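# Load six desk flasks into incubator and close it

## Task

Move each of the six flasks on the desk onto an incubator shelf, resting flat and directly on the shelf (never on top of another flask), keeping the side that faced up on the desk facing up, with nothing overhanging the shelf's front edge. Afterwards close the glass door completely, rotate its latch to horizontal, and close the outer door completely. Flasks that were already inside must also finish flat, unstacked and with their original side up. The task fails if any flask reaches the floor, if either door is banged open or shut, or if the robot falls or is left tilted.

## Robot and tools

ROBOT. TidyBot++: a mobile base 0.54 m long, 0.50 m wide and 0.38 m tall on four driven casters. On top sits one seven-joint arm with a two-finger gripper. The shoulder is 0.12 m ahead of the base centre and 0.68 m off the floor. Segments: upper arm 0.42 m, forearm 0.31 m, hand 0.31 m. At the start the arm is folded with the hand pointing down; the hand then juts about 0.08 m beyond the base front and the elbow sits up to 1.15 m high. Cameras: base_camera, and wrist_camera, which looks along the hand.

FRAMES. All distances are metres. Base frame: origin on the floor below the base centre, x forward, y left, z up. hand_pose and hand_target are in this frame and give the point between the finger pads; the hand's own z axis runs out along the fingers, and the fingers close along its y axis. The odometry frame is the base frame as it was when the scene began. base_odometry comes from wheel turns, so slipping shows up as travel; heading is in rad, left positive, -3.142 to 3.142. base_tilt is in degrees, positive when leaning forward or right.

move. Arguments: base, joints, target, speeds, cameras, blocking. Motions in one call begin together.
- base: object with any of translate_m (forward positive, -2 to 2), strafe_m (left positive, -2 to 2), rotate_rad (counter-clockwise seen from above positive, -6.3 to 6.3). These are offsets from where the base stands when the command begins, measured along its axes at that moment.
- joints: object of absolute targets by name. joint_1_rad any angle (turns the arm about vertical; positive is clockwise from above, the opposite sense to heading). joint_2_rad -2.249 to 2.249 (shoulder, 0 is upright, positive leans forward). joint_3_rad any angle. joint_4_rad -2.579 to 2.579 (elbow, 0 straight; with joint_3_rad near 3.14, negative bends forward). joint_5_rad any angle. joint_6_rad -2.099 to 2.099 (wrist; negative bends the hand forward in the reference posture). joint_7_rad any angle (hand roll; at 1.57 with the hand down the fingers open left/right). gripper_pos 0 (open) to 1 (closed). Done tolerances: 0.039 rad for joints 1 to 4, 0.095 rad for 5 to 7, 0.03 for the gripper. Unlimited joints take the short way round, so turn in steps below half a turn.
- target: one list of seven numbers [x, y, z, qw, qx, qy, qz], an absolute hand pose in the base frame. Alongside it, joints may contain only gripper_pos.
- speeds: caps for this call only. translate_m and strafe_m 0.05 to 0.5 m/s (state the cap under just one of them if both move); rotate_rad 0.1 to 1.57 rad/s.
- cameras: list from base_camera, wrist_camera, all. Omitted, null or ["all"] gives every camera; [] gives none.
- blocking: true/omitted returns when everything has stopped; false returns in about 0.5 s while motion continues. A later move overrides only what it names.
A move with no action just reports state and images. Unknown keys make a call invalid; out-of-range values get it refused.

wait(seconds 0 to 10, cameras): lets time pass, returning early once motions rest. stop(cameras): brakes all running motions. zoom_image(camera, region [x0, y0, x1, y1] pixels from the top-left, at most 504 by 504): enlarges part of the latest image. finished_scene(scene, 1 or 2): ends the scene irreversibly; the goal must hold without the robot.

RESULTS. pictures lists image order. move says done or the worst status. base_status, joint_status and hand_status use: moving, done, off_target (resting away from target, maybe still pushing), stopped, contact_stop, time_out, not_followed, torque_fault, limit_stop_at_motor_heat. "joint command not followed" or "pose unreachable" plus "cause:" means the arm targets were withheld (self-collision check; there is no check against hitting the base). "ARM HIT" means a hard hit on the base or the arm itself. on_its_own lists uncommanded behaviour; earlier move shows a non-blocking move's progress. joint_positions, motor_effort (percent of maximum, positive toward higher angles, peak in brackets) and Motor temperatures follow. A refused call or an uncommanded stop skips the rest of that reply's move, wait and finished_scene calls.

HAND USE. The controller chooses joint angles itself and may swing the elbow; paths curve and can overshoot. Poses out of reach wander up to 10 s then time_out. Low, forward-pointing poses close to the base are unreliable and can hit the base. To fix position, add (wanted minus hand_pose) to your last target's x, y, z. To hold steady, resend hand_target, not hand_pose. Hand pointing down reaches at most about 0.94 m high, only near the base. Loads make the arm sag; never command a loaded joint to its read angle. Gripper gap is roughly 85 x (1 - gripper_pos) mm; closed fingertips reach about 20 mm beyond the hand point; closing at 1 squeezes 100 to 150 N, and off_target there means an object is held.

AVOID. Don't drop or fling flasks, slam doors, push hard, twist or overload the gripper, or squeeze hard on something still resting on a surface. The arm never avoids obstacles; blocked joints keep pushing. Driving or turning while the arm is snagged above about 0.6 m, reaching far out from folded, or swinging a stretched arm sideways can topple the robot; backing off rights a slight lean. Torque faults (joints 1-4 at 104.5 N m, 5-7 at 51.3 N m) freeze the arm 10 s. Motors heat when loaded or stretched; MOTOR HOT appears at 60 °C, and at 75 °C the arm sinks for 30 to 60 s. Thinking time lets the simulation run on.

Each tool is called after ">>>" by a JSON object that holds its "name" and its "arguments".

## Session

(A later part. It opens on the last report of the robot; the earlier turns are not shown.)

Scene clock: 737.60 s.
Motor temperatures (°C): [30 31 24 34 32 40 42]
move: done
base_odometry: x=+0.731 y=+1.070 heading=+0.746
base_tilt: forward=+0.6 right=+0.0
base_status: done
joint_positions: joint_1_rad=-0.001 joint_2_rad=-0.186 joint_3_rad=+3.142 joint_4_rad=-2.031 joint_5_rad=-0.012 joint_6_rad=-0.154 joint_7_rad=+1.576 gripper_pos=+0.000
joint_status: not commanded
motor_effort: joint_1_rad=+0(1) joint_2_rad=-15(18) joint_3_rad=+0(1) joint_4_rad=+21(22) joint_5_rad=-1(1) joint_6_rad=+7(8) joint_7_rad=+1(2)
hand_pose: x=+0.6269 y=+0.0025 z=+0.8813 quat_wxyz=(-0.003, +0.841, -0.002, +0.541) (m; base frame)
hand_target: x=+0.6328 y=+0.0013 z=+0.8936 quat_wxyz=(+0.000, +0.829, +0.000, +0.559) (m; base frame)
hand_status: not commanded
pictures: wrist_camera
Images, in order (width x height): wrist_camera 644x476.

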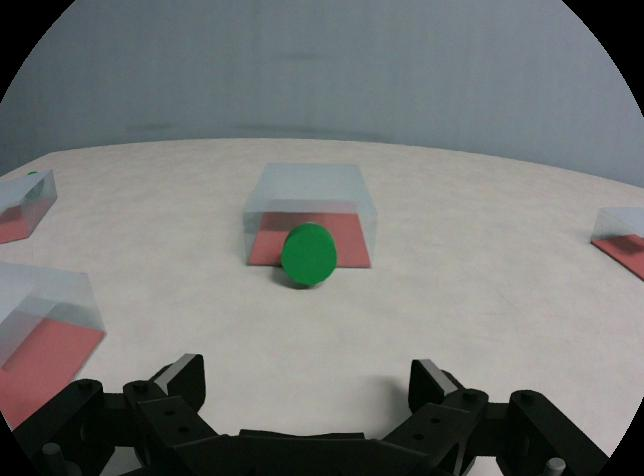

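>>> {"name": "move", "arguments": {"base": {"rotate_rad": -0.025, "strafe_m": 0.018}, "speeds": {"rotate_rad": 0.2, "strafe_m": 0.1}, "cameras": []}}

>>> {"name": "move", "arguments": {"base": {"translate_m": 0.075}, "speeds": {"translate_m": 0.08}, "cameras": ["wrist_camera"]}}

Scene clock: 741.60 s.
Motor temperatures (°C): [30 31 24 34 32 40 42]
move: done
base_odometry: x=+0.718 y=+1.084 heading=+0.721
base_tilt: forward=+0.6 right=+0.0
base_status: done
joint_positions: joint_1_rad=-0.001 joint_2_rad=-0.187 joint_3_rad=+3.142 joint_4_rad=-2.031 joint_5_rad=-0.012 joint_6_rad=-0.153 joint_7_rad=+1.576 gripper_pos=+0.000
joint_status: not commanded
motor_effort: joint_1_rad=+0(2) joint_2_rad=-15(17) joint_3_rad=-1(3) joint_4_rad=+21(21) joint_5_rad=-1(1) joint_6_rad=+8(8) joint_7_rad=+1(2)
hand_pose: x=+0.6269 y=+0.0025 z=+0.8814 quat_wxyz=(-0.003, +0.841, -0.002, +0.541) (m; base frame)
hand_target: x=+0.6328 y=+0.0013 z=+0.8936 quat_wxyz=(+0.000, +0.829, +0.000, +0.559) (m; base frame)
hand_status: not commanded
pictures: none
No camera images: "cameras" was empty.

Scene clock: 743.07 s.
Motor temperatures (°C): [30 31 24 34 32 40 42]
move: done
base_odometry: x=+0.775 y=+1.133 heading=+0.721
base_tilt: forward=+0.6 right=+0.0
base_status: done
joint_positions: joint_1_rad=-0.001 joint_2_rad=-0.186 joint_3_rad=+3.142 joint_4_rad=-2.031 joint_5_rad=-0.012 joint_6_rad=-0.153 joint_7_rad=+1.576 gripper_pos=+0.000
joint_status: not commanded
motor_effort: joint_1_rad=+1(1) joint_2_rad=-15(18) joint_3_rad=+0(1) joint_4_rad=+21(22) joint_5_rad=-1(2) joint_6_rad=+7(8) joint_7_rad=+1(2)
hand_pose: x=+0.6270 y=+0.0025 z=+0.8814 quat_wxyz=(-0.003, +0.841, -0.002, +0.541) (m; base frame)
hand_target: x=+0.6328 y=+0.0013 z=+0.8936 quat_wxyz=(+0.000, +0.829, +0.000, +0.559) (m; base frame)
hand_status: not commanded
pictures: wrist_camera
Images, in order (width x height): wrist_camera 644x476.

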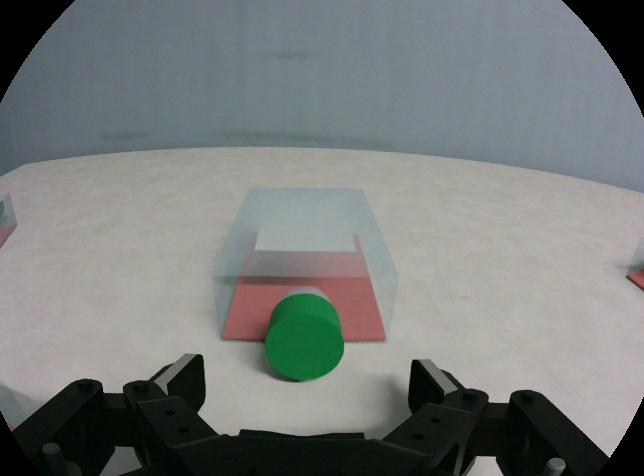

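>>> {"name": "move", "arguments": {"base": {"translate_m": 0.045, "strafe_m": 0.0012}, "speeds": {"translate_m": 0.06}, "cameras": ["wrist_camera"]}}

>>> {"name": "move", "arguments": {"base": {"translate_m": 0.04}, "speeds": {"translate_m": 0.05}, "cameras": ["wrist_camera"]}}

Scene clock: 746.83 s.
Motor temperatures (°C): [30 31 24 34 32 40 42]
move: done
base_odometry: x=+0.808 y=+1.164 heading=+0.721
base_tilt: forward=+0.6 right=+0.0
base_status: done
joint_positions: joint_1_rad=-0.001 joint_2_rad=-0.187 joint_3_rad=+3.142 joint_4_rad=-2.031 joint_5_rad=-0.012 joint_6_rad=-0.152 joint_7_rad=+1.576 gripper_pos=+0.000
joint_status: not commanded
motor_effort: joint_1_rad=+0(1) joint_2_rad=-15(18) joint_3_rad=+0(1) joint_4_rad=+21(22) joint_5_rad=-1(1) joint_6_rad=+7(8) joint_7_rad=+1(2)
hand_pose: x=+0.6270 y=+0.0025 z=+0.8817 quat_wxyz=(-0.003, +0.841, -0.002, +0.542) (m; base frame)
hand_target: x=+0.6328 y=+0.0013 z=+0.8936 quat_wxyz=(+0.000, +0.829, +0.000, +0.559) (m; base frame)
hand_status: not commanded
pictures: wrist_camera
Images, in order (width x height): wrist_camera 644x476.

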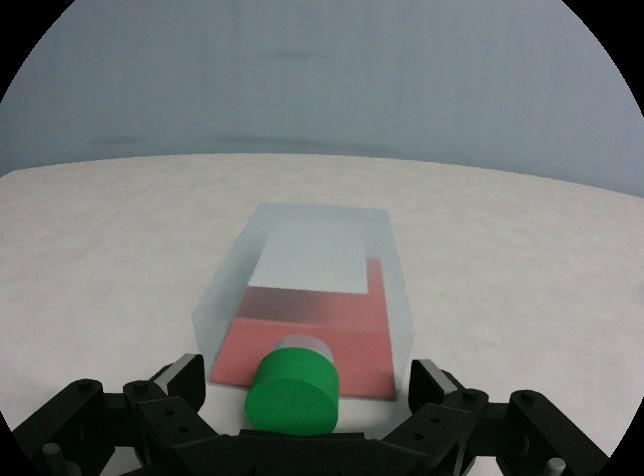

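Scene clock: 748.13 s.
Motor temperatures (°C): [30 31 24 34 32 40 42]
move: done
base_odometry: x=+0.838 y=+1.191 heading=+0.722
base_tilt: forward=+0.6 right=+0.0
base_status: done
joint_positions: joint_1_rad=-0.001 joint_2_rad=-0.187 joint_3_rad=+3.142 joint_4_rad=-2.031 joint_5_rad=-0.012 joint_6_rad=-0.152 joint_7_rad=+1.576 gripper_pos=+0.000
joint_status: not commanded
motor_effort: joint_1_rad=+0(1) joint_2_rad=-15(18) joint_3_rad=+0(1) joint_4_rad=+21(22) joint_5_rad=-1(1) joint_6_rad=+8(8) joint_7_rad=+1(2)
hand_pose: x=+0.6269 y=+0.0025 z=+0.8819 quat_wxyz=(-0.003, +0.840, -0.002, +0.542) (m; base frame)
hand_target: x=+0.6328 y=+0.0013 z=+0.8936 quat_wxyz=(+0.000, +0.829, +0.000, +0.559) (m; base frame)
hand_status: not commanded
pictures: wrist_camera
Images, in order (width x height): wrist_camera 644x476.

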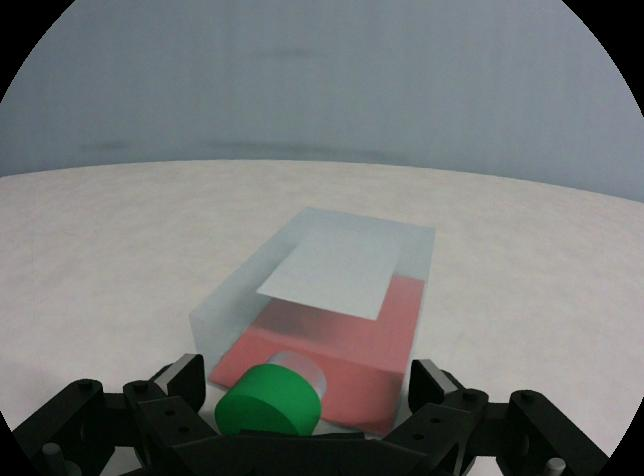

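>>> {"name": "move", "arguments": {"base": {"translate_m": -0.12}, "speeds": {"translate_m": 0.1}, "cameras": ["wrist_camera"]}}

Scene clock: 754.47 s.
Motor temperatures (°C): [30 31 24 34 32 40 42]
move: done
base_odometry: x=+0.748 y=+1.111 heading=+0.722
base_tilt: forward=+0.6 right=+0.0
base_status: done
joint_positions: joint_1_rad=-0.001 joint_2_rad=-0.189 joint_3_rad=+3.142 joint_4_rad=-2.032 joint_5_rad=-0.012 joint_6_rad=-0.151 joint_7_rad=+1.576 gripper_pos=+0.000
joint_status: not commanded
motor_effort: joint_1_rad=+1(1) joint_2_rad=-15(18) joint_3_rad=-1(2) joint_4_rad=+21(22) joint_5_rad=-1(1) joint_6_rad=+7(8) joint_7_rad=+1(2)
hand_pose: x=+0.6265 y=+0.0025 z=+0.8828 quat_wxyz=(-0.003, +0.840, -0.002, +0.543) (m; base frame)
hand_target: x=+0.6328 y=+0.0013 z=+0.8936 quat_wxyz=(+0.000, +0.829, +0.000, +0.559) (m; base frame)
hand_status: not commanded
pictures: wrist_camera
Images, in order (width x height): wrist_camera 644x476.

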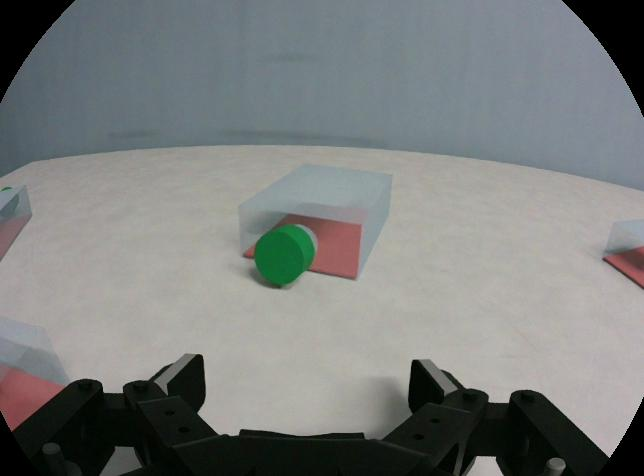

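>>> {"name": "move", "arguments": {"base": {"translate_m": -0.05}, "speeds": {"translate_m": 0.1}, "cameras": []}}

>>> {"name": "move", "arguments": {"base": {"rotate_rad": -0.3, "strafe_m": 0.0}, "speeds": {"rotate_rad": 0.4}, "cameras": []}}

>>> {"name": "move", "arguments": {"base": {"strafe_m": 0.243}, "speeds": {"strafe_m": 0.2}, "cameras": ["wrist_camera"]}}

Scene clock: 761.70 s.
Motor temperatures (°C): [30 31 24 34 32 40 42]
move: done
base_odometry: x=+0.710 y=+1.078 heading=+0.722
base_tilt: forward=+0.6 right=+0.0
base_status: done
joint_positions: joint_1_rad=-0.001 joint_2_rad=-0.189 joint_3_rad=+3.142 joint_4_rad=-2.032 joint_5_rad=-0.012 joint_6_rad=-0.151 joint_7_rad=+1.576 gripper_pos=+0.000
joint_status: not commanded
motor_effort: joint_1_rad=+0(1) joint_2_rad=-15(18) joint_3_rad=+0(1) joint_4_rad=+21(22) joint_5_rad=-1(1) joint_6_rad=+8(8) joint_7_rad=+1(2)
hand_pose: x=+0.6265 y=+0.0025 z=+0.8828 quat_wxyz=(-0.003, +0.840, -0.002, +0.543) (m; base frame)
hand_target: x=+0.6328 y=+0.0013 z=+0.8936 quat_wxyz=(+0.000, +0.829, +0.000, +0.559) (m; base frame)
hand_status: not commanded
pictures: none
No camera images: "cameras" was empty.

Scene clock: 763.00 s.
Motor temperatures (°C): [30 31 24 34 32 40 42]
move: done
base_odometry: x=+0.710 y=+1.078 heading=+0.422
base_tilt: forward=+0.6 right=+0.0
base_status: done
joint_positions: joint_1_rad=-0.001 joint_2_rad=-0.189 joint_3_rad=+3.142 joint_4_rad=-2.032 joint_5_rad=-0.012 joint_6_rad=-0.151 joint_7_rad=+1.576 gripper_pos=+0.000
joint_status: not commanded
motor_effort: joint_1_rad=+0(3) joint_2_rad=-16(16) joint_3_rad=-1(3) joint_4_rad=+21(21) joint_5_rad=-1(1) joint_6_rad=+7(8) joint_7_rad=+1(2)
hand_pose: x=+0.6265 y=+0.0025 z=+0.8828 quat_wxyz=(-0.003, +0.840, -0.002, +0.543) (m; base frame)
hand_target: x=+0.6328 y=+0.0013 z=+0.8936 quat_wxyz=(+0.000, +0.829, +0.000, +0.559) (m; base frame)
hand_status: not commanded
pictures: none
No camera images: "cameras" was empty.

Scene clock: 764.97 s.
Motor temperatures (°C): [30 31 24 34 32 40 42]
move: done
base_odometry: x=+0.610 y=+1.300 heading=+0.421
base_tilt: forward=+0.5 right=+0.0
base_status: done
joint_positions: joint_1_rad=-0.001 joint_2_rad=-0.189 joint_3_rad=+3.142 joint_4_rad=-2.032 joint_5_rad=-0.012 joint_6_rad=-0.151 joint_7_rad=+1.576 gripper_pos=+0.000
joint_status: not commanded
motor_effort: joint_1_rad=+0(2) joint_2_rad=-15(16) joint_3_rad=+0(2) joint_4_rad=+21(21) joint_5_rad=-1(1) joint_6_rad=+7(8) joint_7_rad=+1(2)
hand_pose: x=+0.6265 y=+0.0024 z=+0.8828 quat_wxyz=(-0.003, +0.840, -0.002, +0.543) (m; base frame)
hand_target: x=+0.6328 y=+0.0013 z=+0.8936 quat_wxyz=(+0.000, +0.829, +0.000, +0.559) (m; base frame)
hand_status: not commanded
pictures: wrist_camera
Images, in order (width x height): wrist_camera 644x476.

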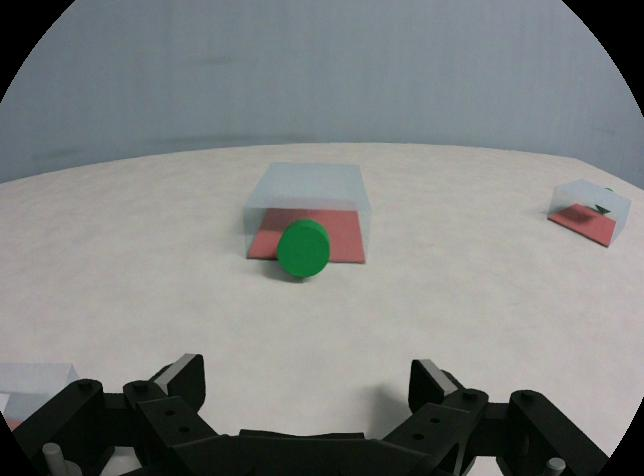

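>>> {"name": "move", "arguments": {"base": {"rotate_rad": -0.05, "strafe_m": 0.039}, "speeds": {"rotate_rad": 0.2, "strafe_m": 0.1}, "cameras": []}}

>>> {"name": "move", "arguments": {"base": {"translate_m": 0.07}, "speeds": {"translate_m": 0.08}, "cameras": ["wrist_camera"]}}

Scene clock: 770.73 s.
Motor temperatures (°C): [30 31 24 34 32 40 42]
move: done
base_odometry: x=+0.594 y=+1.336 heading=+0.370
base_tilt: forward=+0.5 right=+0.0
base_status: done
joint_positions: joint_1_rad=-0.001 joint_2_rad=-0.189 joint_3_rad=+3.142 joint_4_rad=-2.032 joint_5_rad=-0.012 joint_6_rad=-0.151 joint_7_rad=+1.576 gripper_pos=+0.000
joint_status: not commanded
motor_effort: joint_1_rad=+0(2) joint_2_rad=-15(16) joint_3_rad=-1(2) joint_4_rad=+21(21) joint_5_rad=-1(1) joint_6_rad=+7(8) joint_7_rad=+1(2)
hand_pose: x=+0.6265 y=+0.0024 z=+0.8828 quat_wxyz=(-0.003, +0.840, -0.002, +0.543) (m; base frame)
hand_target: x=+0.6328 y=+0.0013 z=+0.8936 quat_wxyz=(+0.000, +0.829, +0.000, +0.559) (m; base frame)
hand_status: not commanded
pictures: none
No camera images: "cameras" was empty.

Scene clock: 772.17 s.
Motor temperatures (°C): [30 31 24 34 32 40 42]
move: done
base_odometry: x=+0.660 y=+1.361 heading=+0.370
base_tilt: forward=+0.6 right=+0.0
base_status: done
joint_positions: joint_1_rad=-0.001 joint_2_rad=-0.188 joint_3_rad=+3.142 joint_4_rad=-2.032 joint_5_rad=-0.012 joint_6_rad=-0.151 joint_7_rad=+1.576 gripper_pos=+0.000
joint_status: not commanded
motor_effort: joint_1_rad=+0(1) joint_2_rad=-15(17) joint_3_rad=+0(1) joint_4_rad=+21(22) joint_5_rad=-1(1) joint_6_rad=+8(8) joint_7_rad=+1(2)
hand_pose: x=+0.6269 y=+0.0024 z=+0.8820 quat_wxyz=(-0.003, +0.840, -0.002, +0.542) (m; base frame)
hand_target: x=+0.6328 y=+0.0013 z=+0.8936 quat_wxyz=(+0.000, +0.829, +0.000, +0.559) (m; base frame)
hand_status: not commanded
pictures: wrist_camera
Images, in order (width x height): wrist_camera 644x476.

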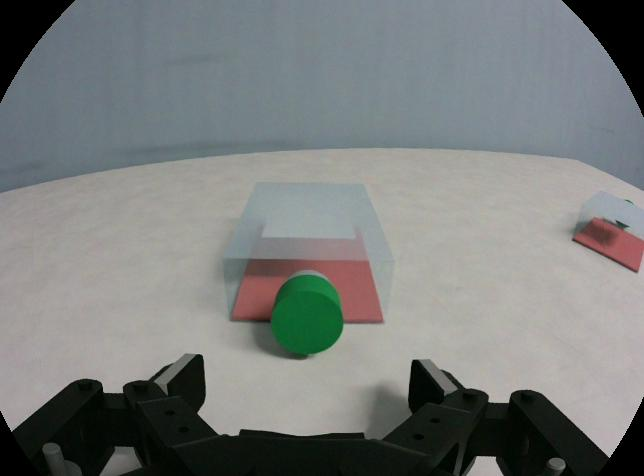

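>>> {"name": "move", "arguments": {"base": {"translate_m": 0.045}, "speeds": {"translate_m": 0.06}, "cameras": ["wrist_camera"]}}

Scene clock: 775.07 s.
Motor temperatures (°C): [30 31 24 34 32 40 42]
move: done
base_odometry: x=+0.702 y=+1.378 heading=+0.370
base_tilt: forward=+0.6 right=+0.0
base_status: done
joint_positions: joint_1_rad=-0.001 joint_2_rad=-0.187 joint_3_rad=+3.142 joint_4_rad=-2.032 joint_5_rad=-0.012 joint_6_rad=-0.150 joint_7_rad=+1.576 gripper_pos=+0.000
joint_status: not commanded
motor_effort: joint_1_rad=+0(1) joint_2_rad=-15(18) joint_3_rad=+0(1) joint_4_rad=+21(22) joint_5_rad=-1(1) joint_6_rad=+8(8) joint_7_rad=+1(2)
hand_pose: x=+0.6269 y=+0.0024 z=+0.8819 quat_wxyz=(-0.003, +0.840, -0.002, +0.542) (m; base frame)
hand_target: x=+0.6328 y=+0.0013 z=+0.8936 quat_wxyz=(+0.000, +0.829, +0.000, +0.559) (m; base frame)
hand_status: not commanded
pictures: wrist_camera
Images, in order (width x height): wrist_camera 644x476.

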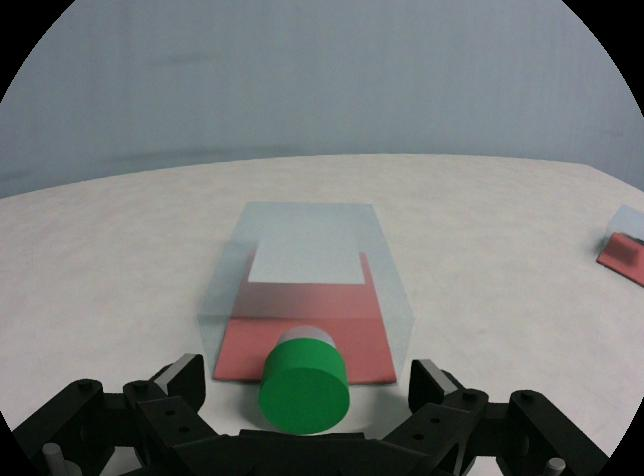

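>>> {"name": "move", "arguments": {"base": {"rotate_rad": -0.012, "strafe_m": 0.0105}, "speeds": {"rotate_rad": 0.2, "strafe_m": 0.05}, "cameras": []}}

>>> {"name": "move", "arguments": {"base": {"translate_m": 0.02}, "speeds": {"translate_m": 0.05}, "cameras": ["wrist_camera"]}}

>>> {"name": "move", "arguments": {"base": {"translate_m": 0.03}, "speeds": {"translate_m": 0.05}, "cameras": ["wrist_camera"]}}

Scene clock: 778.77 s.
Motor temperatures (°C): [30 31 24 34 32 40 42]
move: done
base_odometry: x=+0.698 y=+1.388 heading=+0.358
base_tilt: forward=+0.6 right=+0.0
base_status: done
joint_positions: joint_1_rad=-0.001 joint_2_rad=-0.187 joint_3_rad=+3.141 joint_4_rad=-2.032 joint_5_rad=-0.012 joint_6_rad=-0.150 joint_7_rad=+1.576 gripper_pos=+0.000
joint_status: not commanded
motor_effort: joint_1_rad=+0(2) joint_2_rad=-14(17) joint_3_rad=-1(2) joint_4_rad=+21(21) joint_5_rad=-1(1) joint_6_rad=+7(8) joint_7_rad=+1(2)
hand_pose: x=+0.6269 y=+0.0024 z=+0.8819 quat_wxyz=(-0.003, +0.840, -0.002, +0.542) (m; base frame)
hand_target: x=+0.6328 y=+0.0013 z=+0.8936 quat_wxyz=(+0.000, +0.829, +0.000, +0.559) (m; base frame)
hand_status: not commanded
pictures: none
No camera images: "cameras" was empty.

Scene clock: 779.67 s.
Motor temperatures (°C): [30 31 24 34 32 40 42]
move: done
base_odometry: x=+0.717 y=+1.395 heading=+0.358
base_tilt: forward=+0.6 right=+0.0
base_status: done
joint_positions: joint_1_rad=-0.001 joint_2_rad=-0.188 joint_3_rad=+3.141 joint_4_rad=-2.032 joint_5_rad=-0.012 joint_6_rad=-0.150 joint_7_rad=+1.576 gripper_pos=+0.000
joint_status: not commanded
motor_effort: joint_1_rad=+0(1) joint_2_rad=-15(18) joint_3_rad=+0(1) joint_4_rad=+21(22) joint_5_rad=-1(1) joint_6_rad=+7(8) joint_7_rad=+1(2)
hand_pose: x=+0.6269 y=+0.0024 z=+0.8821 quat_wxyz=(-0.003, +0.840, -0.002, +0.543) (m; base frame)
hand_target: x=+0.6328 y=+0.0013 z=+0.8936 quat_wxyz=(+0.000, +0.829, +0.000, +0.559) (m; base frame)
hand_status: not commanded
pictures: wrist_camera
Images, in order (width x height): wrist_camera 644x476.

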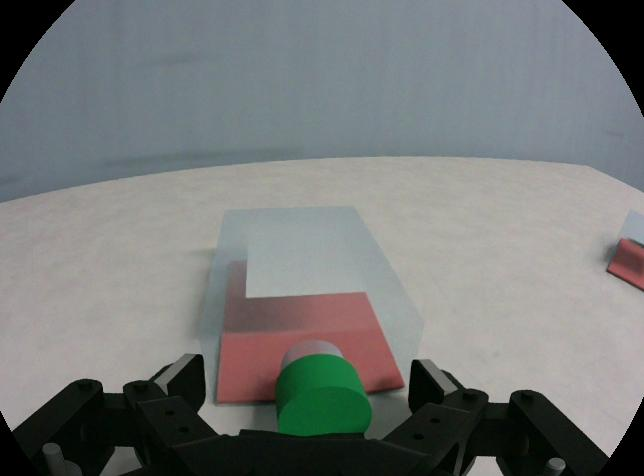

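Scene clock: 780.77 s.
Motor temperatures (°C): [30 31 24 34 32 40 42]
move: done
base_odometry: x=+0.745 y=+1.406 heading=+0.358
base_tilt: forward=+0.6 right=+0.0
base_status: done
joint_positions: joint_1_rad=-0.001 joint_2_rad=-0.187 joint_3_rad=+3.141 joint_4_rad=-2.032 joint_5_rad=-0.012 joint_6_rad=-0.150 joint_7_rad=+1.576 gripper_pos=+0.000
joint_status: not commanded
motor_effort: joint_1_rad=+0(1) joint_2_rad=-15(17) joint_3_rad=+0(1) joint_4_rad=+21(22) joint_5_rad=-1(1) joint_6_rad=+8(8) joint_7_rad=+1(2)
hand_pose: x=+0.6269 y=+0.0024 z=+0.8820 quat_wxyz=(-0.003, +0.840, -0.002, +0.542) (m; base frame)
hand_target: x=+0.6328 y=+0.0013 z=+0.8936 quat_wxyz=(+0.000, +0.829, +0.000, +0.559) (m; base frame)
hand_status: not commanded
pictures: wrist_camera
Images, in order (width x height): wrist_camera 644x476.

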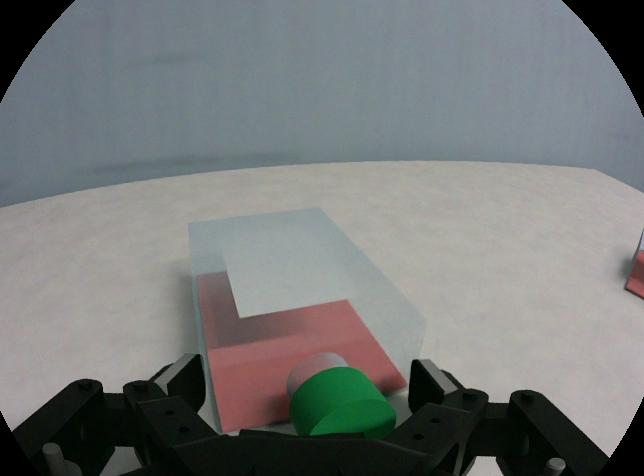

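>>> {"name": "move", "arguments": {"base": {"translate_m": -0.12}, "speeds": {"translate_m": 0.1}, "cameras": ["wrist_camera"]}}

Scene clock: 785.37 s.
Motor temperatures (°C): [30 31 24 34 32 40 42]
move: done
base_odometry: x=+0.632 y=+1.364 heading=+0.358
base_tilt: forward=+0.5 right=+0.0
base_status: done
joint_positions: joint_1_rad=-0.001 joint_2_rad=-0.189 joint_3_rad=+3.141 joint_4_rad=-2.032 joint_5_rad=-0.012 joint_6_rad=-0.150 joint_7_rad=+1.576 gripper_pos=+0.000
joint_status: not commanded
motor_effort: joint_1_rad=+0(1) joint_2_rad=-15(18) joint_3_rad=+0(1) joint_4_rad=+21(22) joint_5_rad=-1(1) joint_6_rad=+7(8) joint_7_rad=+1(2)
hand_pose: x=+0.6267 y=+0.0024 z=+0.8827 quat_wxyz=(-0.003, +0.840, -0.002, +0.543) (m; base frame)
hand_target: x=+0.6328 y=+0.0013 z=+0.8936 quat_wxyz=(+0.000, +0.829, +0.000, +0.559) (m; base frame)
hand_status: not commanded
pictures: wrist_camera
Images, in order (width x height): wrist_camera 644x476.

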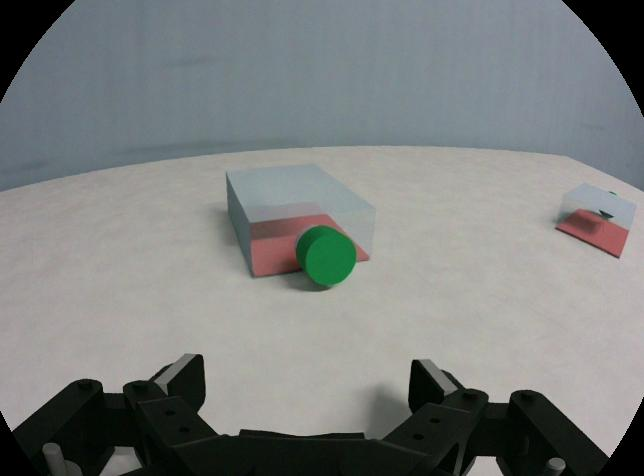

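>>> {"name": "move", "arguments": {"base": {"translate_m": -0.03}, "speeds": {"translate_m": 0.1}, "cameras": []}}

>>> {"name": "move", "arguments": {"base": {"rotate_rad": 0.29}, "speeds": {"rotate_rad": 0.4}, "cameras": []}}

>>> {"name": "move", "arguments": {"base": {"strafe_m": -0.225}, "speeds": {"strafe_m": 0.2}, "cameras": ["wrist_camera"]}}

Scene clock: 791.27 s.
Motor temperatures (°C): [30 31 24 34 32 40 42]
move: done
base_odometry: x=+0.604 y=+1.353 heading=+0.358
base_tilt: forward=+0.5 right=+0.0
base_status: done
joint_positions: joint_1_rad=-0.001 joint_2_rad=-0.191 joint_3_rad=+3.141 joint_4_rad=-2.033 joint_5_rad=-0.012 joint_6_rad=-0.150 joint_7_rad=+1.576 gripper_pos=+0.000
joint_status: not commanded
motor_effort: joint_1_rad=+1(1) joint_2_rad=-14(18) joint_3_rad=+0(1) joint_4_rad=+21(22) joint_5_rad=-1(1) joint_6_rad=+8(8) joint_7_rad=+1(2)
hand_pose: x=+0.6263 y=+0.0024 z=+0.8836 quat_wxyz=(-0.003, +0.839, -0.002, +0.544) (m; base frame)
hand_target: x=+0.6328 y=+0.0013 z=+0.8936 quat_wxyz=(+0.000, +0.829, +0.000, +0.559) (m; base frame)
hand_status: not commanded
pictures: none
No camera images: "cameras" was empty.

Scene clock: 792.53 s.
Motor temperatures (°C): [30 31 24 34 32 40 42]
move: done
base_odometry: x=+0.604 y=+1.353 heading=+0.648
base_tilt: forward=+0.6 right=+0.0
base_status: done
joint_positions: joint_1_rad=+0.000 joint_2_rad=-0.191 joint_3_rad=+3.141 joint_4_rad=-2.033 joint_5_rad=-0.012 joint_6_rad=-0.150 joint_7_rad=+1.576 gripper_pos=+0.000
joint_status: not commanded
motor_effort: joint_1_rad=+0(2) joint_2_rad=-15(16) joint_3_rad=+0(3) joint_4_rad=+21(21) joint_5_rad=-1(1) joint_6_rad=+7(8) joint_7_rad=+1(2)
hand_pose: x=+0.6263 y=+0.0019 z=+0.8836 quat_wxyz=(-0.003, +0.839, -0.002, +0.544) (m; base frame)
hand_target: x=+0.6328 y=+0.0013 z=+0.8936 quat_wxyz=(+0.000, +0.829, +0.000, +0.559) (m; base frame)
hand_status: not commanded
pictures: none
No camera images: "cameras" was empty.

Scene clock: 794.37 s.
Motor temperatures (°C): [30 31 24 34 32 40 42]
move: done
base_odometry: x=+0.740 y=+1.174 heading=+0.649
base_tilt: forward=+0.6 right=+0.0
base_status: done
joint_positions: joint_1_rad=+0.000 joint_2_rad=-0.191 joint_3_rad=+3.141 joint_4_rad=-2.033 joint_5_rad=-0.012 joint_6_rad=-0.150 joint_7_rad=+1.576 gripper_pos=+0.000
joint_status: not commanded
motor_effort: joint_1_rad=+0(2) joint_2_rad=-15(16) joint_3_rad=+0(2) joint_4_rad=+21(21) joint_5_rad=-1(1) joint_6_rad=+7(8) joint_7_rad=+1(2)
hand_pose: x=+0.6263 y=+0.0018 z=+0.8836 quat_wxyz=(-0.002, +0.839, -0.002, +0.544) (m; base frame)
hand_target: x=+0.6328 y=+0.0013 z=+0.8936 quat_wxyz=(+0.000, +0.829, +0.000, +0.559) (m; base frame)
hand_status: not commanded
pictures: wrist_camera
Images, in order (width x height): wrist_camera 644x476.

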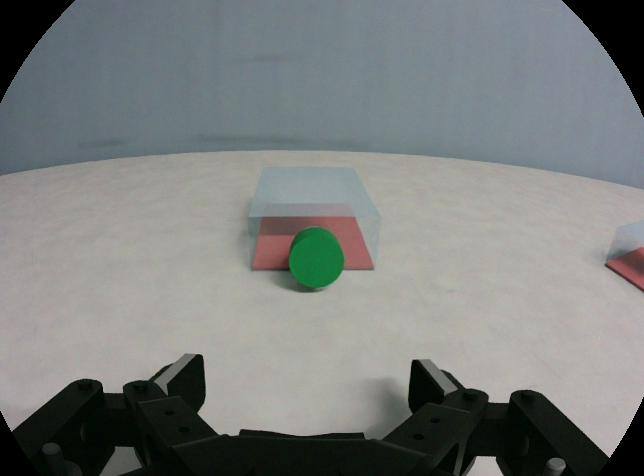

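>>> {"name": "move", "arguments": {"base": {"rotate_rad": 0.03, "strafe_m": -0.027}, "speeds": {"rotate_rad": 0.2, "strafe_m": 0.1}, "cameras": []}}

>>> {"name": "move", "arguments": {"base": {"translate_m": 0.1}, "speeds": {"translate_m": 0.08}, "cameras": ["wrist_camera"]}}

Scene clock: 798.50 s.
Motor temperatures (°C): [30 31 24 34 32 40 42]
move: done
base_odometry: x=+0.756 y=+1.152 heading=+0.680
base_tilt: forward=+0.6 right=+0.0
base_status: done
joint_positions: joint_1_rad=+0.001 joint_2_rad=-0.191 joint_3_rad=+3.142 joint_4_rad=-2.033 joint_5_rad=-0.012 joint_6_rad=-0.150 joint_7_rad=+1.576 gripper_pos=+0.000
joint_status: not commanded
motor_effort: joint_1_rad=+0(3) joint_2_rad=-15(16) joint_3_rad=-1(3) joint_4_rad=+21(21) joint_5_rad=-1(1) joint_6_rad=+8(8) joint_7_rad=+2(2)
hand_pose: x=+0.6263 y=+0.0015 z=+0.8836 quat_wxyz=(-0.002, +0.839, -0.003, +0.544) (m; base frame)
hand_target: x=+0.6328 y=+0.0013 z=+0.8936 quat_wxyz=(+0.000, +0.829, +0.000, +0.559) (m; base frame)
hand_status: not commanded
pictures: none
No camera images: "cameras" was empty.

Scene clock: 800.27 s.
Motor temperatures (°C): [30 31 24 34 32 40 42]
move: done
base_odometry: x=+0.834 y=+1.215 heading=+0.680
base_tilt: forward=+0.6 right=+0.0
base_status: done
joint_positions: joint_1_rad=+0.001 joint_2_rad=-0.188 joint_3_rad=+3.142 joint_4_rad=-2.033 joint_5_rad=-0.012 joint_6_rad=-0.149 joint_7_rad=+1.576 gripper_pos=+0.000
joint_status: not commanded
motor_effort: joint_1_rad=+0(1) joint_2_rad=-15(18) joint_3_rad=+1(2) joint_4_rad=+21(22) joint_5_rad=-1(1) joint_6_rad=+8(8) joint_7_rad=+1(2)
hand_pose: x=+0.6268 y=+0.0015 z=+0.8821 quat_wxyz=(-0.002, +0.840, -0.003, +0.543) (m; base frame)
hand_target: x=+0.6328 y=+0.0013 z=+0.8936 quat_wxyz=(+0.000, +0.829, +0.000, +0.559) (m; base frame)
hand_status: not commanded
pictures: wrist_camera
Images, in order (width x height): wrist_camera 644x476.

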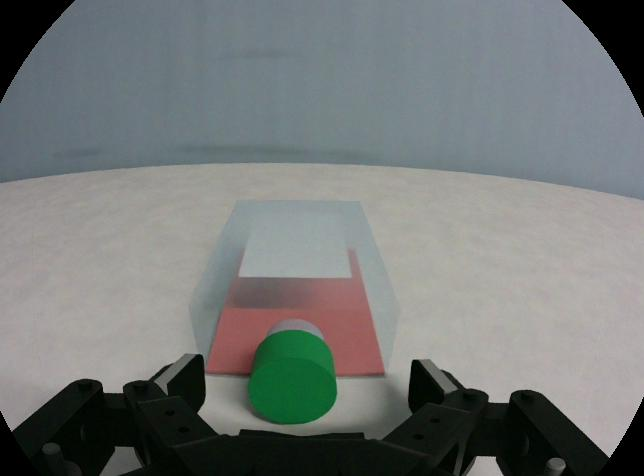

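>>> {"name": "move", "arguments": {"base": {"rotate_rad": -0.008, "strafe_m": 0.0107}, "speeds": {"rotate_rad": 0.2, "strafe_m": 0.05}, "cameras": ["wrist_camera"]}}

Scene clock: 806.17 s.
Motor temperatures (°C): [30 31 24 34 32 40 42]
move: done
base_odometry: x=+0.827 y=+1.224 heading=+0.672
base_tilt: forward=+0.6 right=+0.0
base_status: done
joint_positions: joint_1_rad=+0.000 joint_2_rad=-0.188 joint_3_rad=+3.142 joint_4_rad=-2.033 joint_5_rad=-0.012 joint_6_rad=-0.149 joint_7_rad=+1.576 gripper_pos=+0.000
joint_status: not commanded
motor_effort: joint_1_rad=+0(2) joint_2_rad=-15(17) joint_3_rad=+0(2) joint_4_rad=+21(21) joint_5_rad=-1(1) joint_6_rad=+7(8) joint_7_rad=+1(2)
hand_pose: x=+0.6269 y=+0.0018 z=+0.8821 quat_wxyz=(-0.002, +0.840, -0.002, +0.543) (m; base frame)
hand_target: x=+0.6328 y=+0.0013 z=+0.8936 quat_wxyz=(+0.000, +0.829, +0.000, +0.559) (m; base frame)
hand_status: not commanded
pictures: wrist_camera
Images, in order (width x height): wrist_camera 644x476.

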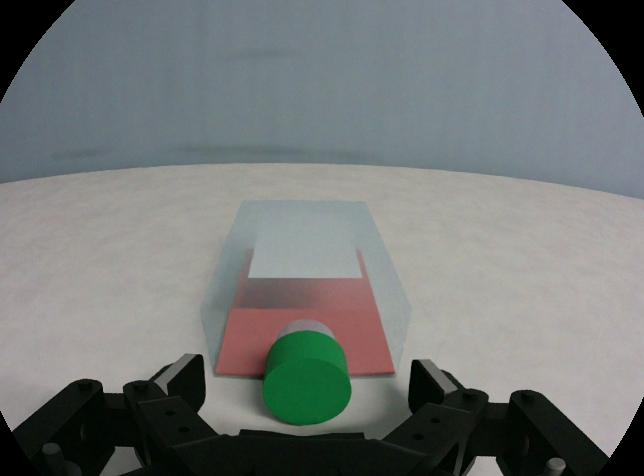

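>>> {"name": "move", "arguments": {"base": {"translate_m": 0.022}, "speeds": {"translate_m": 0.05}, "cameras": ["wrist_camera"]}}

>>> {"name": "move", "arguments": {"base": {"translate_m": 0.035}, "speeds": {"translate_m": 0.05}, "cameras": ["wrist_camera"]}}

Scene clock: 809.70 s.
Motor temperatures (°C): [30 30 24 34 32 40 42]
move: done
base_odometry: x=+0.844 y=+1.237 heading=+0.672
base_tilt: forward=+0.5 right=+0.0
base_status: done
joint_positions: joint_1_rad=+0.000 joint_2_rad=-0.188 joint_3_rad=+3.142 joint_4_rad=-2.033 joint_5_rad=-0.012 joint_6_rad=-0.149 joint_7_rad=+1.576 gripper_pos=+0.000
joint_status: not commanded
motor_effort: joint_1_rad=+0(1) joint_2_rad=-15(18) joint_3_rad=+0(1) joint_4_rad=+21(22) joint_5_rad=-1(1) joint_6_rad=+7(8) joint_7_rad=+1(2)
hand_pose: x=+0.6269 y=+0.0018 z=+0.8821 quat_wxyz=(-0.002, +0.840, -0.002, +0.543) (m; base frame)
hand_target: x=+0.6328 y=+0.0013 z=+0.8936 quat_wxyz=(+0.000, +0.829, +0.000, +0.559) (m; base frame)
hand_status: not commanded
pictures: wrist_camera
Images, in order (width x height): wrist_camera 644x476.

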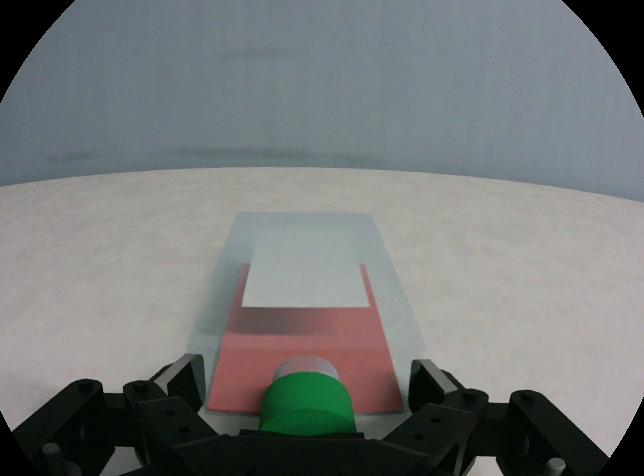

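Scene clock: 810.90 s.
Motor temperatures (°C): [30 30 24 34 32 40 42]
move: done
base_odometry: x=+0.872 y=+1.259 heading=+0.672
base_tilt: forward=+0.6 right=+0.0
base_status: done
joint_positions: joint_1_rad=+0.000 joint_2_rad=-0.188 joint_3_rad=+3.142 joint_4_rad=-2.033 joint_5_rad=-0.012 joint_6_rad=-0.149 joint_7_rad=+1.576 gripper_pos=+0.000
joint_status: not commanded
motor_effort: joint_1_rad=+0(1) joint_2_rad=-14(18) joint_3_rad=+0(1) joint_4_rad=+21(22) joint_5_rad=-1(1) joint_6_rad=+7(8) joint_7_rad=+1(2)
hand_pose: x=+0.6269 y=+0.0018 z=+0.8821 quat_wxyz=(-0.002, +0.840, -0.002, +0.543) (m; base frame)
hand_target: x=+0.6328 y=+0.0013 z=+0.8936 quat_wxyz=(+0.000, +0.829, +0.000, +0.559) (m; base frame)
hand_status: not commanded
pictures: wrist_camera
Images, in order (width x height): wrist_camera 644x476.

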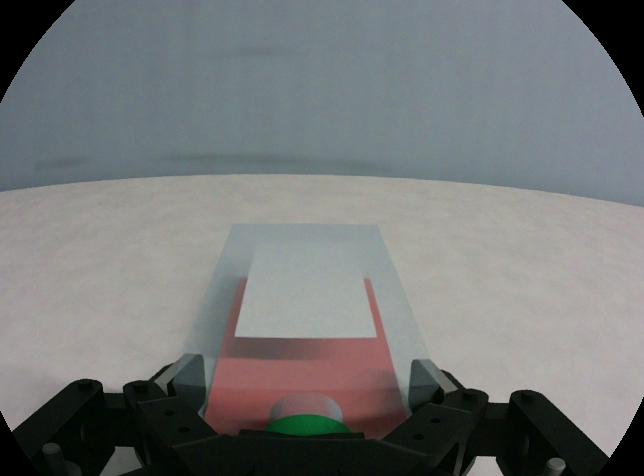

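>>> {"name": "move", "arguments": {"joints": {"gripper_pos": 0.3}, "cameras": []}}

>>> {"name": "move", "arguments": {"joints": {"joint_1_rad":0,"joint_2_rad":-0.2,"joint_3_rad":3.1416,"joint_4_rad":-1.95,"joint_5_rad":0,"joint_6_rad":-0.21,"joint_7_rad":1.571}, "cameras": []}}

>>> {"name": "move", "arguments": {"joints": {"joint_1_rad":0,"joint_2_rad":-0.215,"joint_3_rad":3.1416,"joint_4_rad":-1.80,"joint_5_rad":0,"joint_6_rad":-0.36,"joint_7_rad":1.571}, "cameras": ["wrist_camera"]}}

>>> {"name": "move", "arguments": {"base": {"translate_m": -0.6}, "speeds": {"translate_m": 0.3}, "cameras": ["wrist_camera"]}}

>>> {"name": "move", "arguments": {"base": {"rotate_rad": -1.557}, "speeds": {"rotate_rad": 0.7}, "cameras": []}}

>>> {"name": "move", "arguments": {"base": {"translate_m": 0.6, "strafe_m": -1.115}, "speeds": {"strafe_m": 0.4}, "cameras": ["wrist_camera"]}}

Scene clock: 823.50 s.
Motor temperatures (°C): [30 30 24 34 32 40 42]
move: off_target
base_odometry: x=+0.872 y=+1.259 heading=+0.672
base_tilt: forward=+0.5 right=+0.0
base_status: not commanded
joint_positions: joint_1_rad=+0.000 joint_2_rad=-0.188 joint_3_rad=+3.142 joint_4_rad=-2.033 joint_5_rad=-0.012 joint_6_rad=-0.148 joint_7_rad=+1.576 gripper_pos=+0.038
joint_status: gripper_pos off_target (ended at +0.038, target +0.300)
motor_effort: joint_1_rad=+0(1) joint_2_rad=-14(16) joint_3_rad=+0(1) joint_4_rad=+20(22) joint_5_rad=-1(1) joint_6_rad=+7(8) joint_7_rad=+2(2)
hand_pose: x=+0.6270 y=+0.0018 z=+0.8827 quat_wxyz=(-0.002, +0.839, -0.002, +0.543) (m; base frame)
hand_target: x=+0.6328 y=+0.0013 z=+0.8936 quat_wxyz=(+0.000, +0.829, +0.000, +0.559) (m; base frame)
hand_status: not commanded
pictures: none
No camera images: "cameras" was empty.

Scene clock: 824.37 s.
Motor temperatures (°C): [30 30 24 34 32 40 42]
move: done
base_odometry: x=+0.872 y=+1.259 heading=+0.672
base_tilt: forward=+0.5 right=+0.0
base_status: not commanded
joint_positions: joint_1_rad=+0.000 joint_2_rad=-0.192 joint_3_rad=+3.142 joint_4_rad=-1.974 joint_5_rad=-0.012 joint_6_rad=-0.180 joint_7_rad=+1.576 gripper_pos=+0.038
joint_status: all done
motor_effort: joint_1_rad=+0(1) joint_2_rad=-16(17) joint_3_rad=+0(2) joint_4_rad=+22(23) joint_5_rad=-1(2) joint_6_rad=+8(9) joint_7_rad=+1(2)
hand_pose: x=+0.6337 y=+0.0019 z=+0.9102 quat_wxyz=(-0.003, +0.831, -0.002, +0.556) (m; base frame)
hand_target: x=+0.6327 y=+0.0014 z=+0.9200 quat_wxyz=(+0.000, +0.831, +0.000, +0.557) (m; base frame)
hand_status: not commanded
pictures: none
No camera images: "cameras" was empty.

Scene clock: 825.73 s.
Motor temperatures (°C): [30 30 24 35 32 40 42]
move: done
base_odometry: x=+0.872 y=+1.259 heading=+0.672
base_tilt: forward=+0.6 right=+0.0
base_status: not commanded
joint_positions: joint_1_rad=+0.000 joint_2_rad=-0.208 joint_3_rad=+3.142 joint_4_rad=-1.826 joint_5_rad=-0.012 joint_6_rad=-0.306 joint_7_rad=+1.576 gripper_pos=+0.038
joint_status: all done
motor_effort: joint_1_rad=+0(1) joint_2_rad=-16(18) joint_3_rad=-1(2) joint_4_rad=+23(24) joint_5_rad=-1(2) joint_6_rad=+8(9) joint_7_rad=+1(2)
hand_pose: x=+0.6382 y=+0.0024 z=+0.9715 quat_wxyz=(-0.003, +0.820, -0.002, +0.572) (m; base frame)
hand_target: x=+0.6333 y=+0.0014 z=+0.9746 quat_wxyz=(+0.000, +0.826, +0.000, +0.563) (m; base frame)
hand_status: not commanded
pictures: wrist_camera
Images, in order (width x height): wrist_camera 644x476.

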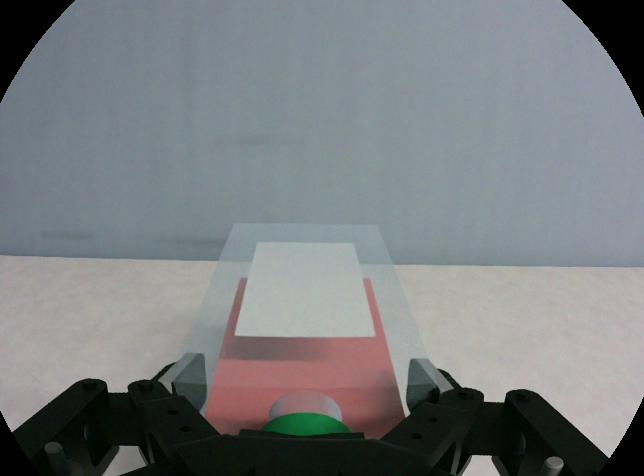

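Scene clock: 828.73 s.
Motor temperatures (°C): [30 30 24 35 32 40 42]
move: done
base_odometry: x=+0.402 y=+0.886 heading=+0.672
base_tilt: forward=+0.6 right=+0.0
base_status: done
joint_positions: joint_1_rad=+0.001 joint_2_rad=-0.217 joint_3_rad=+3.142 joint_4_rad=-1.825 joint_5_rad=-0.012 joint_6_rad=-0.311 joint_7_rad=+1.576 gripper_pos=+0.038
joint_status: not commanded
motor_effort: joint_1_rad=+0(3) joint_2_rad=-16(20) joint_3_rad=+0(4) joint_4_rad=+23(23) joint_5_rad=-1(1) joint_6_rad=+8(9) joint_7_rad=+1(2)
hand_pose: x=+0.6351 y=+0.0021 z=+0.9749 quat_wxyz=(-0.003, +0.819, -0.002, +0.574) (m; base frame)
hand_target: x=+0.6333 y=+0.0014 z=+0.9746 quat_wxyz=(+0.000, +0.826, +0.000, +0.563) (m; base frame)
hand_status: not commanded
pictures: wrist_camera
Images, in order (width x height): wrist_camera 644x476.

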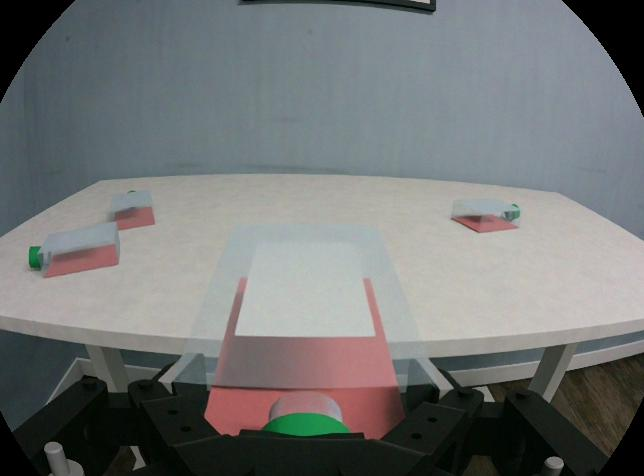

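Scene clock: 831.70 s.
Motor temperatures (°C): [30 30 24 35 32 40 42]
move: done
base_odometry: x=+0.402 y=+0.886 heading=-0.884
base_tilt: forward=+0.6 right=+0.0
base_status: done
joint_positions: joint_1_rad=+0.000 joint_2_rad=-0.217 joint_3_rad=+3.142 joint_4_rad=-1.825 joint_5_rad=-0.012 joint_6_rad=-0.311 joint_7_rad=+1.576 gripper_pos=+0.038
joint_status: not commanded
motor_effort: joint_1_rad=+0(3) joint_2_rad=-16(17) joint_3_rad=+0(4) joint_4_rad=+23(23) joint_5_rad=-1(1) joint_6_rad=+8(9) joint_7_rad=+1(2)
hand_pose: x=+0.6351 y=+0.0022 z=+0.9749 quat_wxyz=(-0.003, +0.819, -0.002, +0.574) (m; base frame)
hand_target: x=+0.6333 y=+0.0014 z=+0.9746 quat_wxyz=(+0.000, +0.826, +0.000, +0.563) (m; base frame)
hand_status: not commanded
pictures: none
No camera images: "cameras" was empty.

Scene clock: 836.03 s.
Motor temperatures (°C): [30 30 24 35 32 40 42]
move: done
base_odometry: x=-0.080 y=-0.285 heading=-0.885
base_tilt: forward=+0.6 right=+0.0
base_status: done
joint_positions: joint_1_rad=+0.000 joint_2_rad=-0.216 joint_3_rad=+3.142 joint_4_rad=-1.825 joint_5_rad=-0.012 joint_6_rad=-0.311 joint_7_rad=+1.576 gripper_pos=+0.038
joint_status: not commanded
motor_effort: joint_1_rad=+0(2) joint_2_rad=-15(18) joint_3_rad=+0(2) joint_4_rad=+23(23) joint_5_rad=-1(1) joint_6_rad=+8(9) joint_7_rad=+1(2)
hand_pose: x=+0.6354 y=+0.0023 z=+0.9745 quat_wxyz=(-0.003, +0.819, -0.002, +0.574) (m; base frame)
hand_target: x=+0.6333 y=+0.0014 z=+0.9746 quat_wxyz=(+0.000, +0.826, +0.000, +0.563) (m; base frame)
hand_status: not commanded
pictures: wrist_camera
Images, in order (width x height): wrist_camera 644x476.

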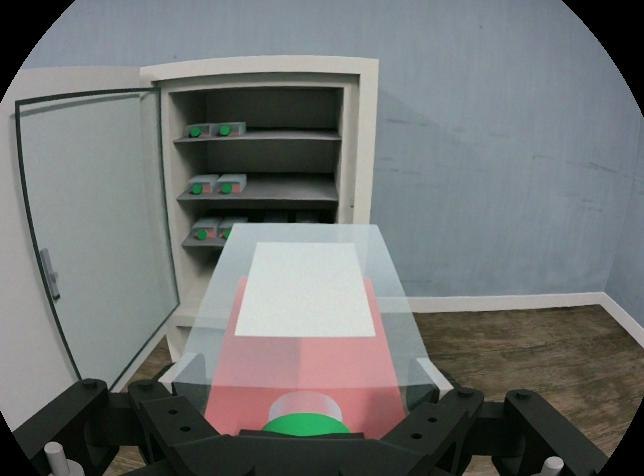

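>>> {"name": "move", "arguments": {"base": {"translate_m": 0.75}, "speeds": {"translate_m": 0.3}, "joints": {"joint_1_rad":0,"joint_2_rad":0.056,"joint_3_rad":3.1416,"joint_4_rad":-2.037,"joint_5_rad":0,"joint_6_rad":0.153,"joint_7_rad":1.571}, "cameras": ["wrist_camera"]}}

Scene clock: 842.13 s.
Motor temperatures (°C): [30 30 24 35 32 40 42]
move: done
base_odometry: x=+0.395 y=-0.866 heading=-0.885
base_tilt: forward=+0.6 right=+0.0
base_status: done
joint_positions: joint_1_rad=+0.000 joint_2_rad=+0.059 joint_3_rad=+3.142 joint_4_rad=-2.045 joint_5_rad=-0.012 joint_6_rad=+0.106 joint_7_rad=+1.576 gripper_pos=+0.038
joint_status: all done
motor_effort: joint_1_rad=+0(1) joint_2_rad=-23(28) joint_3_rad=-1(2) joint_4_rad=+20(24) joint_5_rad=-1(1) joint_6_rad=+8(9) joint_7_rad=+1(3)
hand_pose: x=+0.6979 y=+0.0007 z=+0.8128 quat_wxyz=(-0.001, +0.841, -0.003, +0.541) (m; base frame)
hand_target: x=+0.7053 y=+0.0014 z=+0.8327 quat_wxyz=(+0.000, +0.825, +0.000, +0.565) (m; base frame)
hand_status: not commanded
pictures: wrist_camera
Images, in order (width x height): wrist_camera 644x476.

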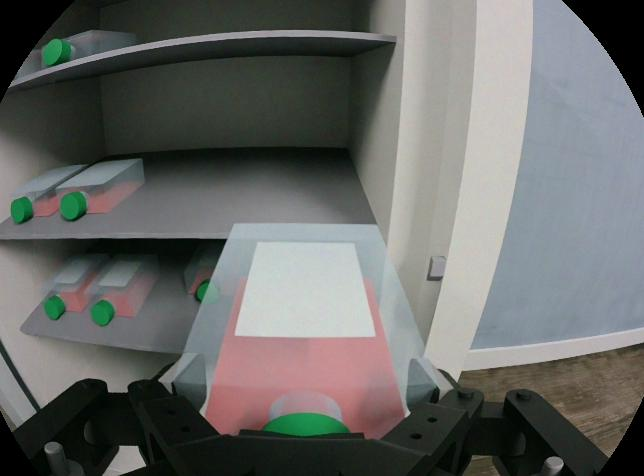

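>>> {"name": "move", "arguments": {"base": {"translate_m": 0.12, "strafe_m": 0.01}, "speeds": {"translate_m": 0.1}, "cameras": ["wrist_camera"]}}

>>> {"name": "move", "arguments": {"base": {"translate_m": 0.08}, "speeds": {"translate_m": 0.08}, "cameras": ["wrist_camera"]}}

Scene clock: 847.27 s.
Motor temperatures (°C): [30 30 24 35 32 40 42]
move: done
base_odometry: x=+0.478 y=-0.953 heading=-0.886
base_tilt: forward=+0.6 right=+0.0
base_status: done
joint_positions: joint_1_rad=+0.000 joint_2_rad=+0.058 joint_3_rad=+3.142 joint_4_rad=-2.045 joint_5_rad=-0.012 joint_6_rad=+0.107 joint_7_rad=+1.576 gripper_pos=+0.038
joint_status: not commanded
motor_effort: joint_1_rad=+0(1) joint_2_rad=-23(26) joint_3_rad=+0(1) joint_4_rad=+20(21) joint_5_rad=-1(1) joint_6_rad=+8(9) joint_7_rad=+1(2)
hand_pose: x=+0.6977 y=+0.0007 z=+0.8141 quat_wxyz=(-0.001, +0.840, -0.003, +0.542) (m; base frame)
hand_target: x=+0.7053 y=+0.0014 z=+0.8327 quat_wxyz=(+0.000, +0.825, +0.000, +0.565) (m; base frame)
hand_status: not commanded
pictures: wrist_camera
Images, in order (width x height): wrist_camera 644x476.

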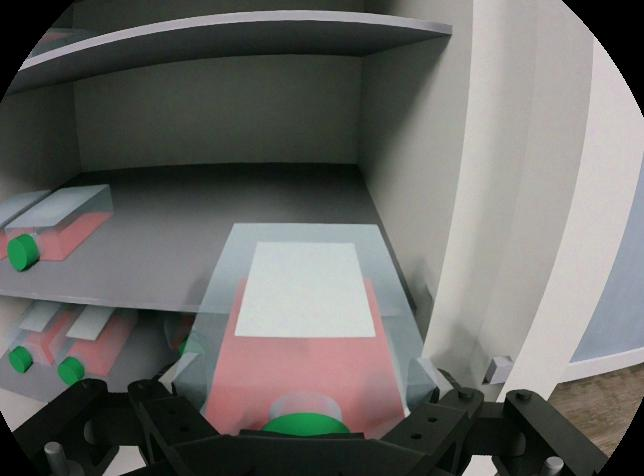

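Scene clock: 848.80 s.
Motor temperatures (°C): [30 30 24 35 32 40 42]
move: done
base_odometry: x=+0.529 y=-1.015 heading=-0.885
base_tilt: forward=+0.6 right=+0.0
base_status: done
joint_positions: joint_1_rad=+0.000 joint_2_rad=+0.057 joint_3_rad=+3.142 joint_4_rad=-2.046 joint_5_rad=-0.012 joint_6_rad=+0.108 joint_7_rad=+1.576 gripper_pos=+0.038
joint_status: not commanded
motor_effort: joint_1_rad=+0(2) joint_2_rad=-24(26) joint_3_rad=+1(2) joint_4_rad=+20(21) joint_5_rad=-1(1) joint_6_rad=+8(9) joint_7_rad=+2(2)
hand_pose: x=+0.6976 y=+0.0007 z=+0.8146 quat_wxyz=(-0.001, +0.840, -0.003, +0.543) (m; base frame)
hand_target: x=+0.7053 y=+0.0014 z=+0.8327 quat_wxyz=(+0.000, +0.825, +0.000, +0.565) (m; base frame)
hand_status: not commanded
pictures: wrist_camera
Images, in order (width x height): wrist_camera 644x476.

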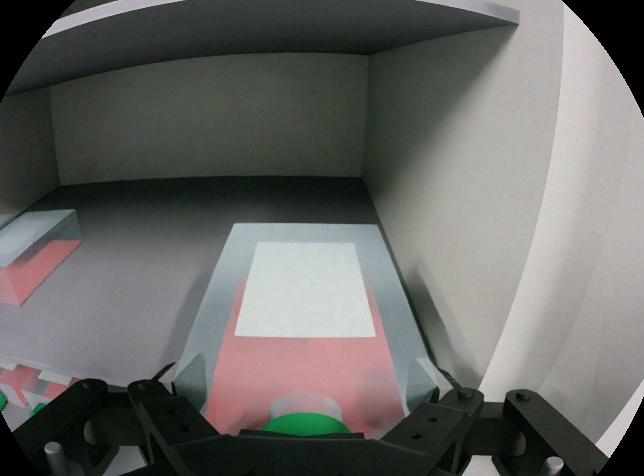

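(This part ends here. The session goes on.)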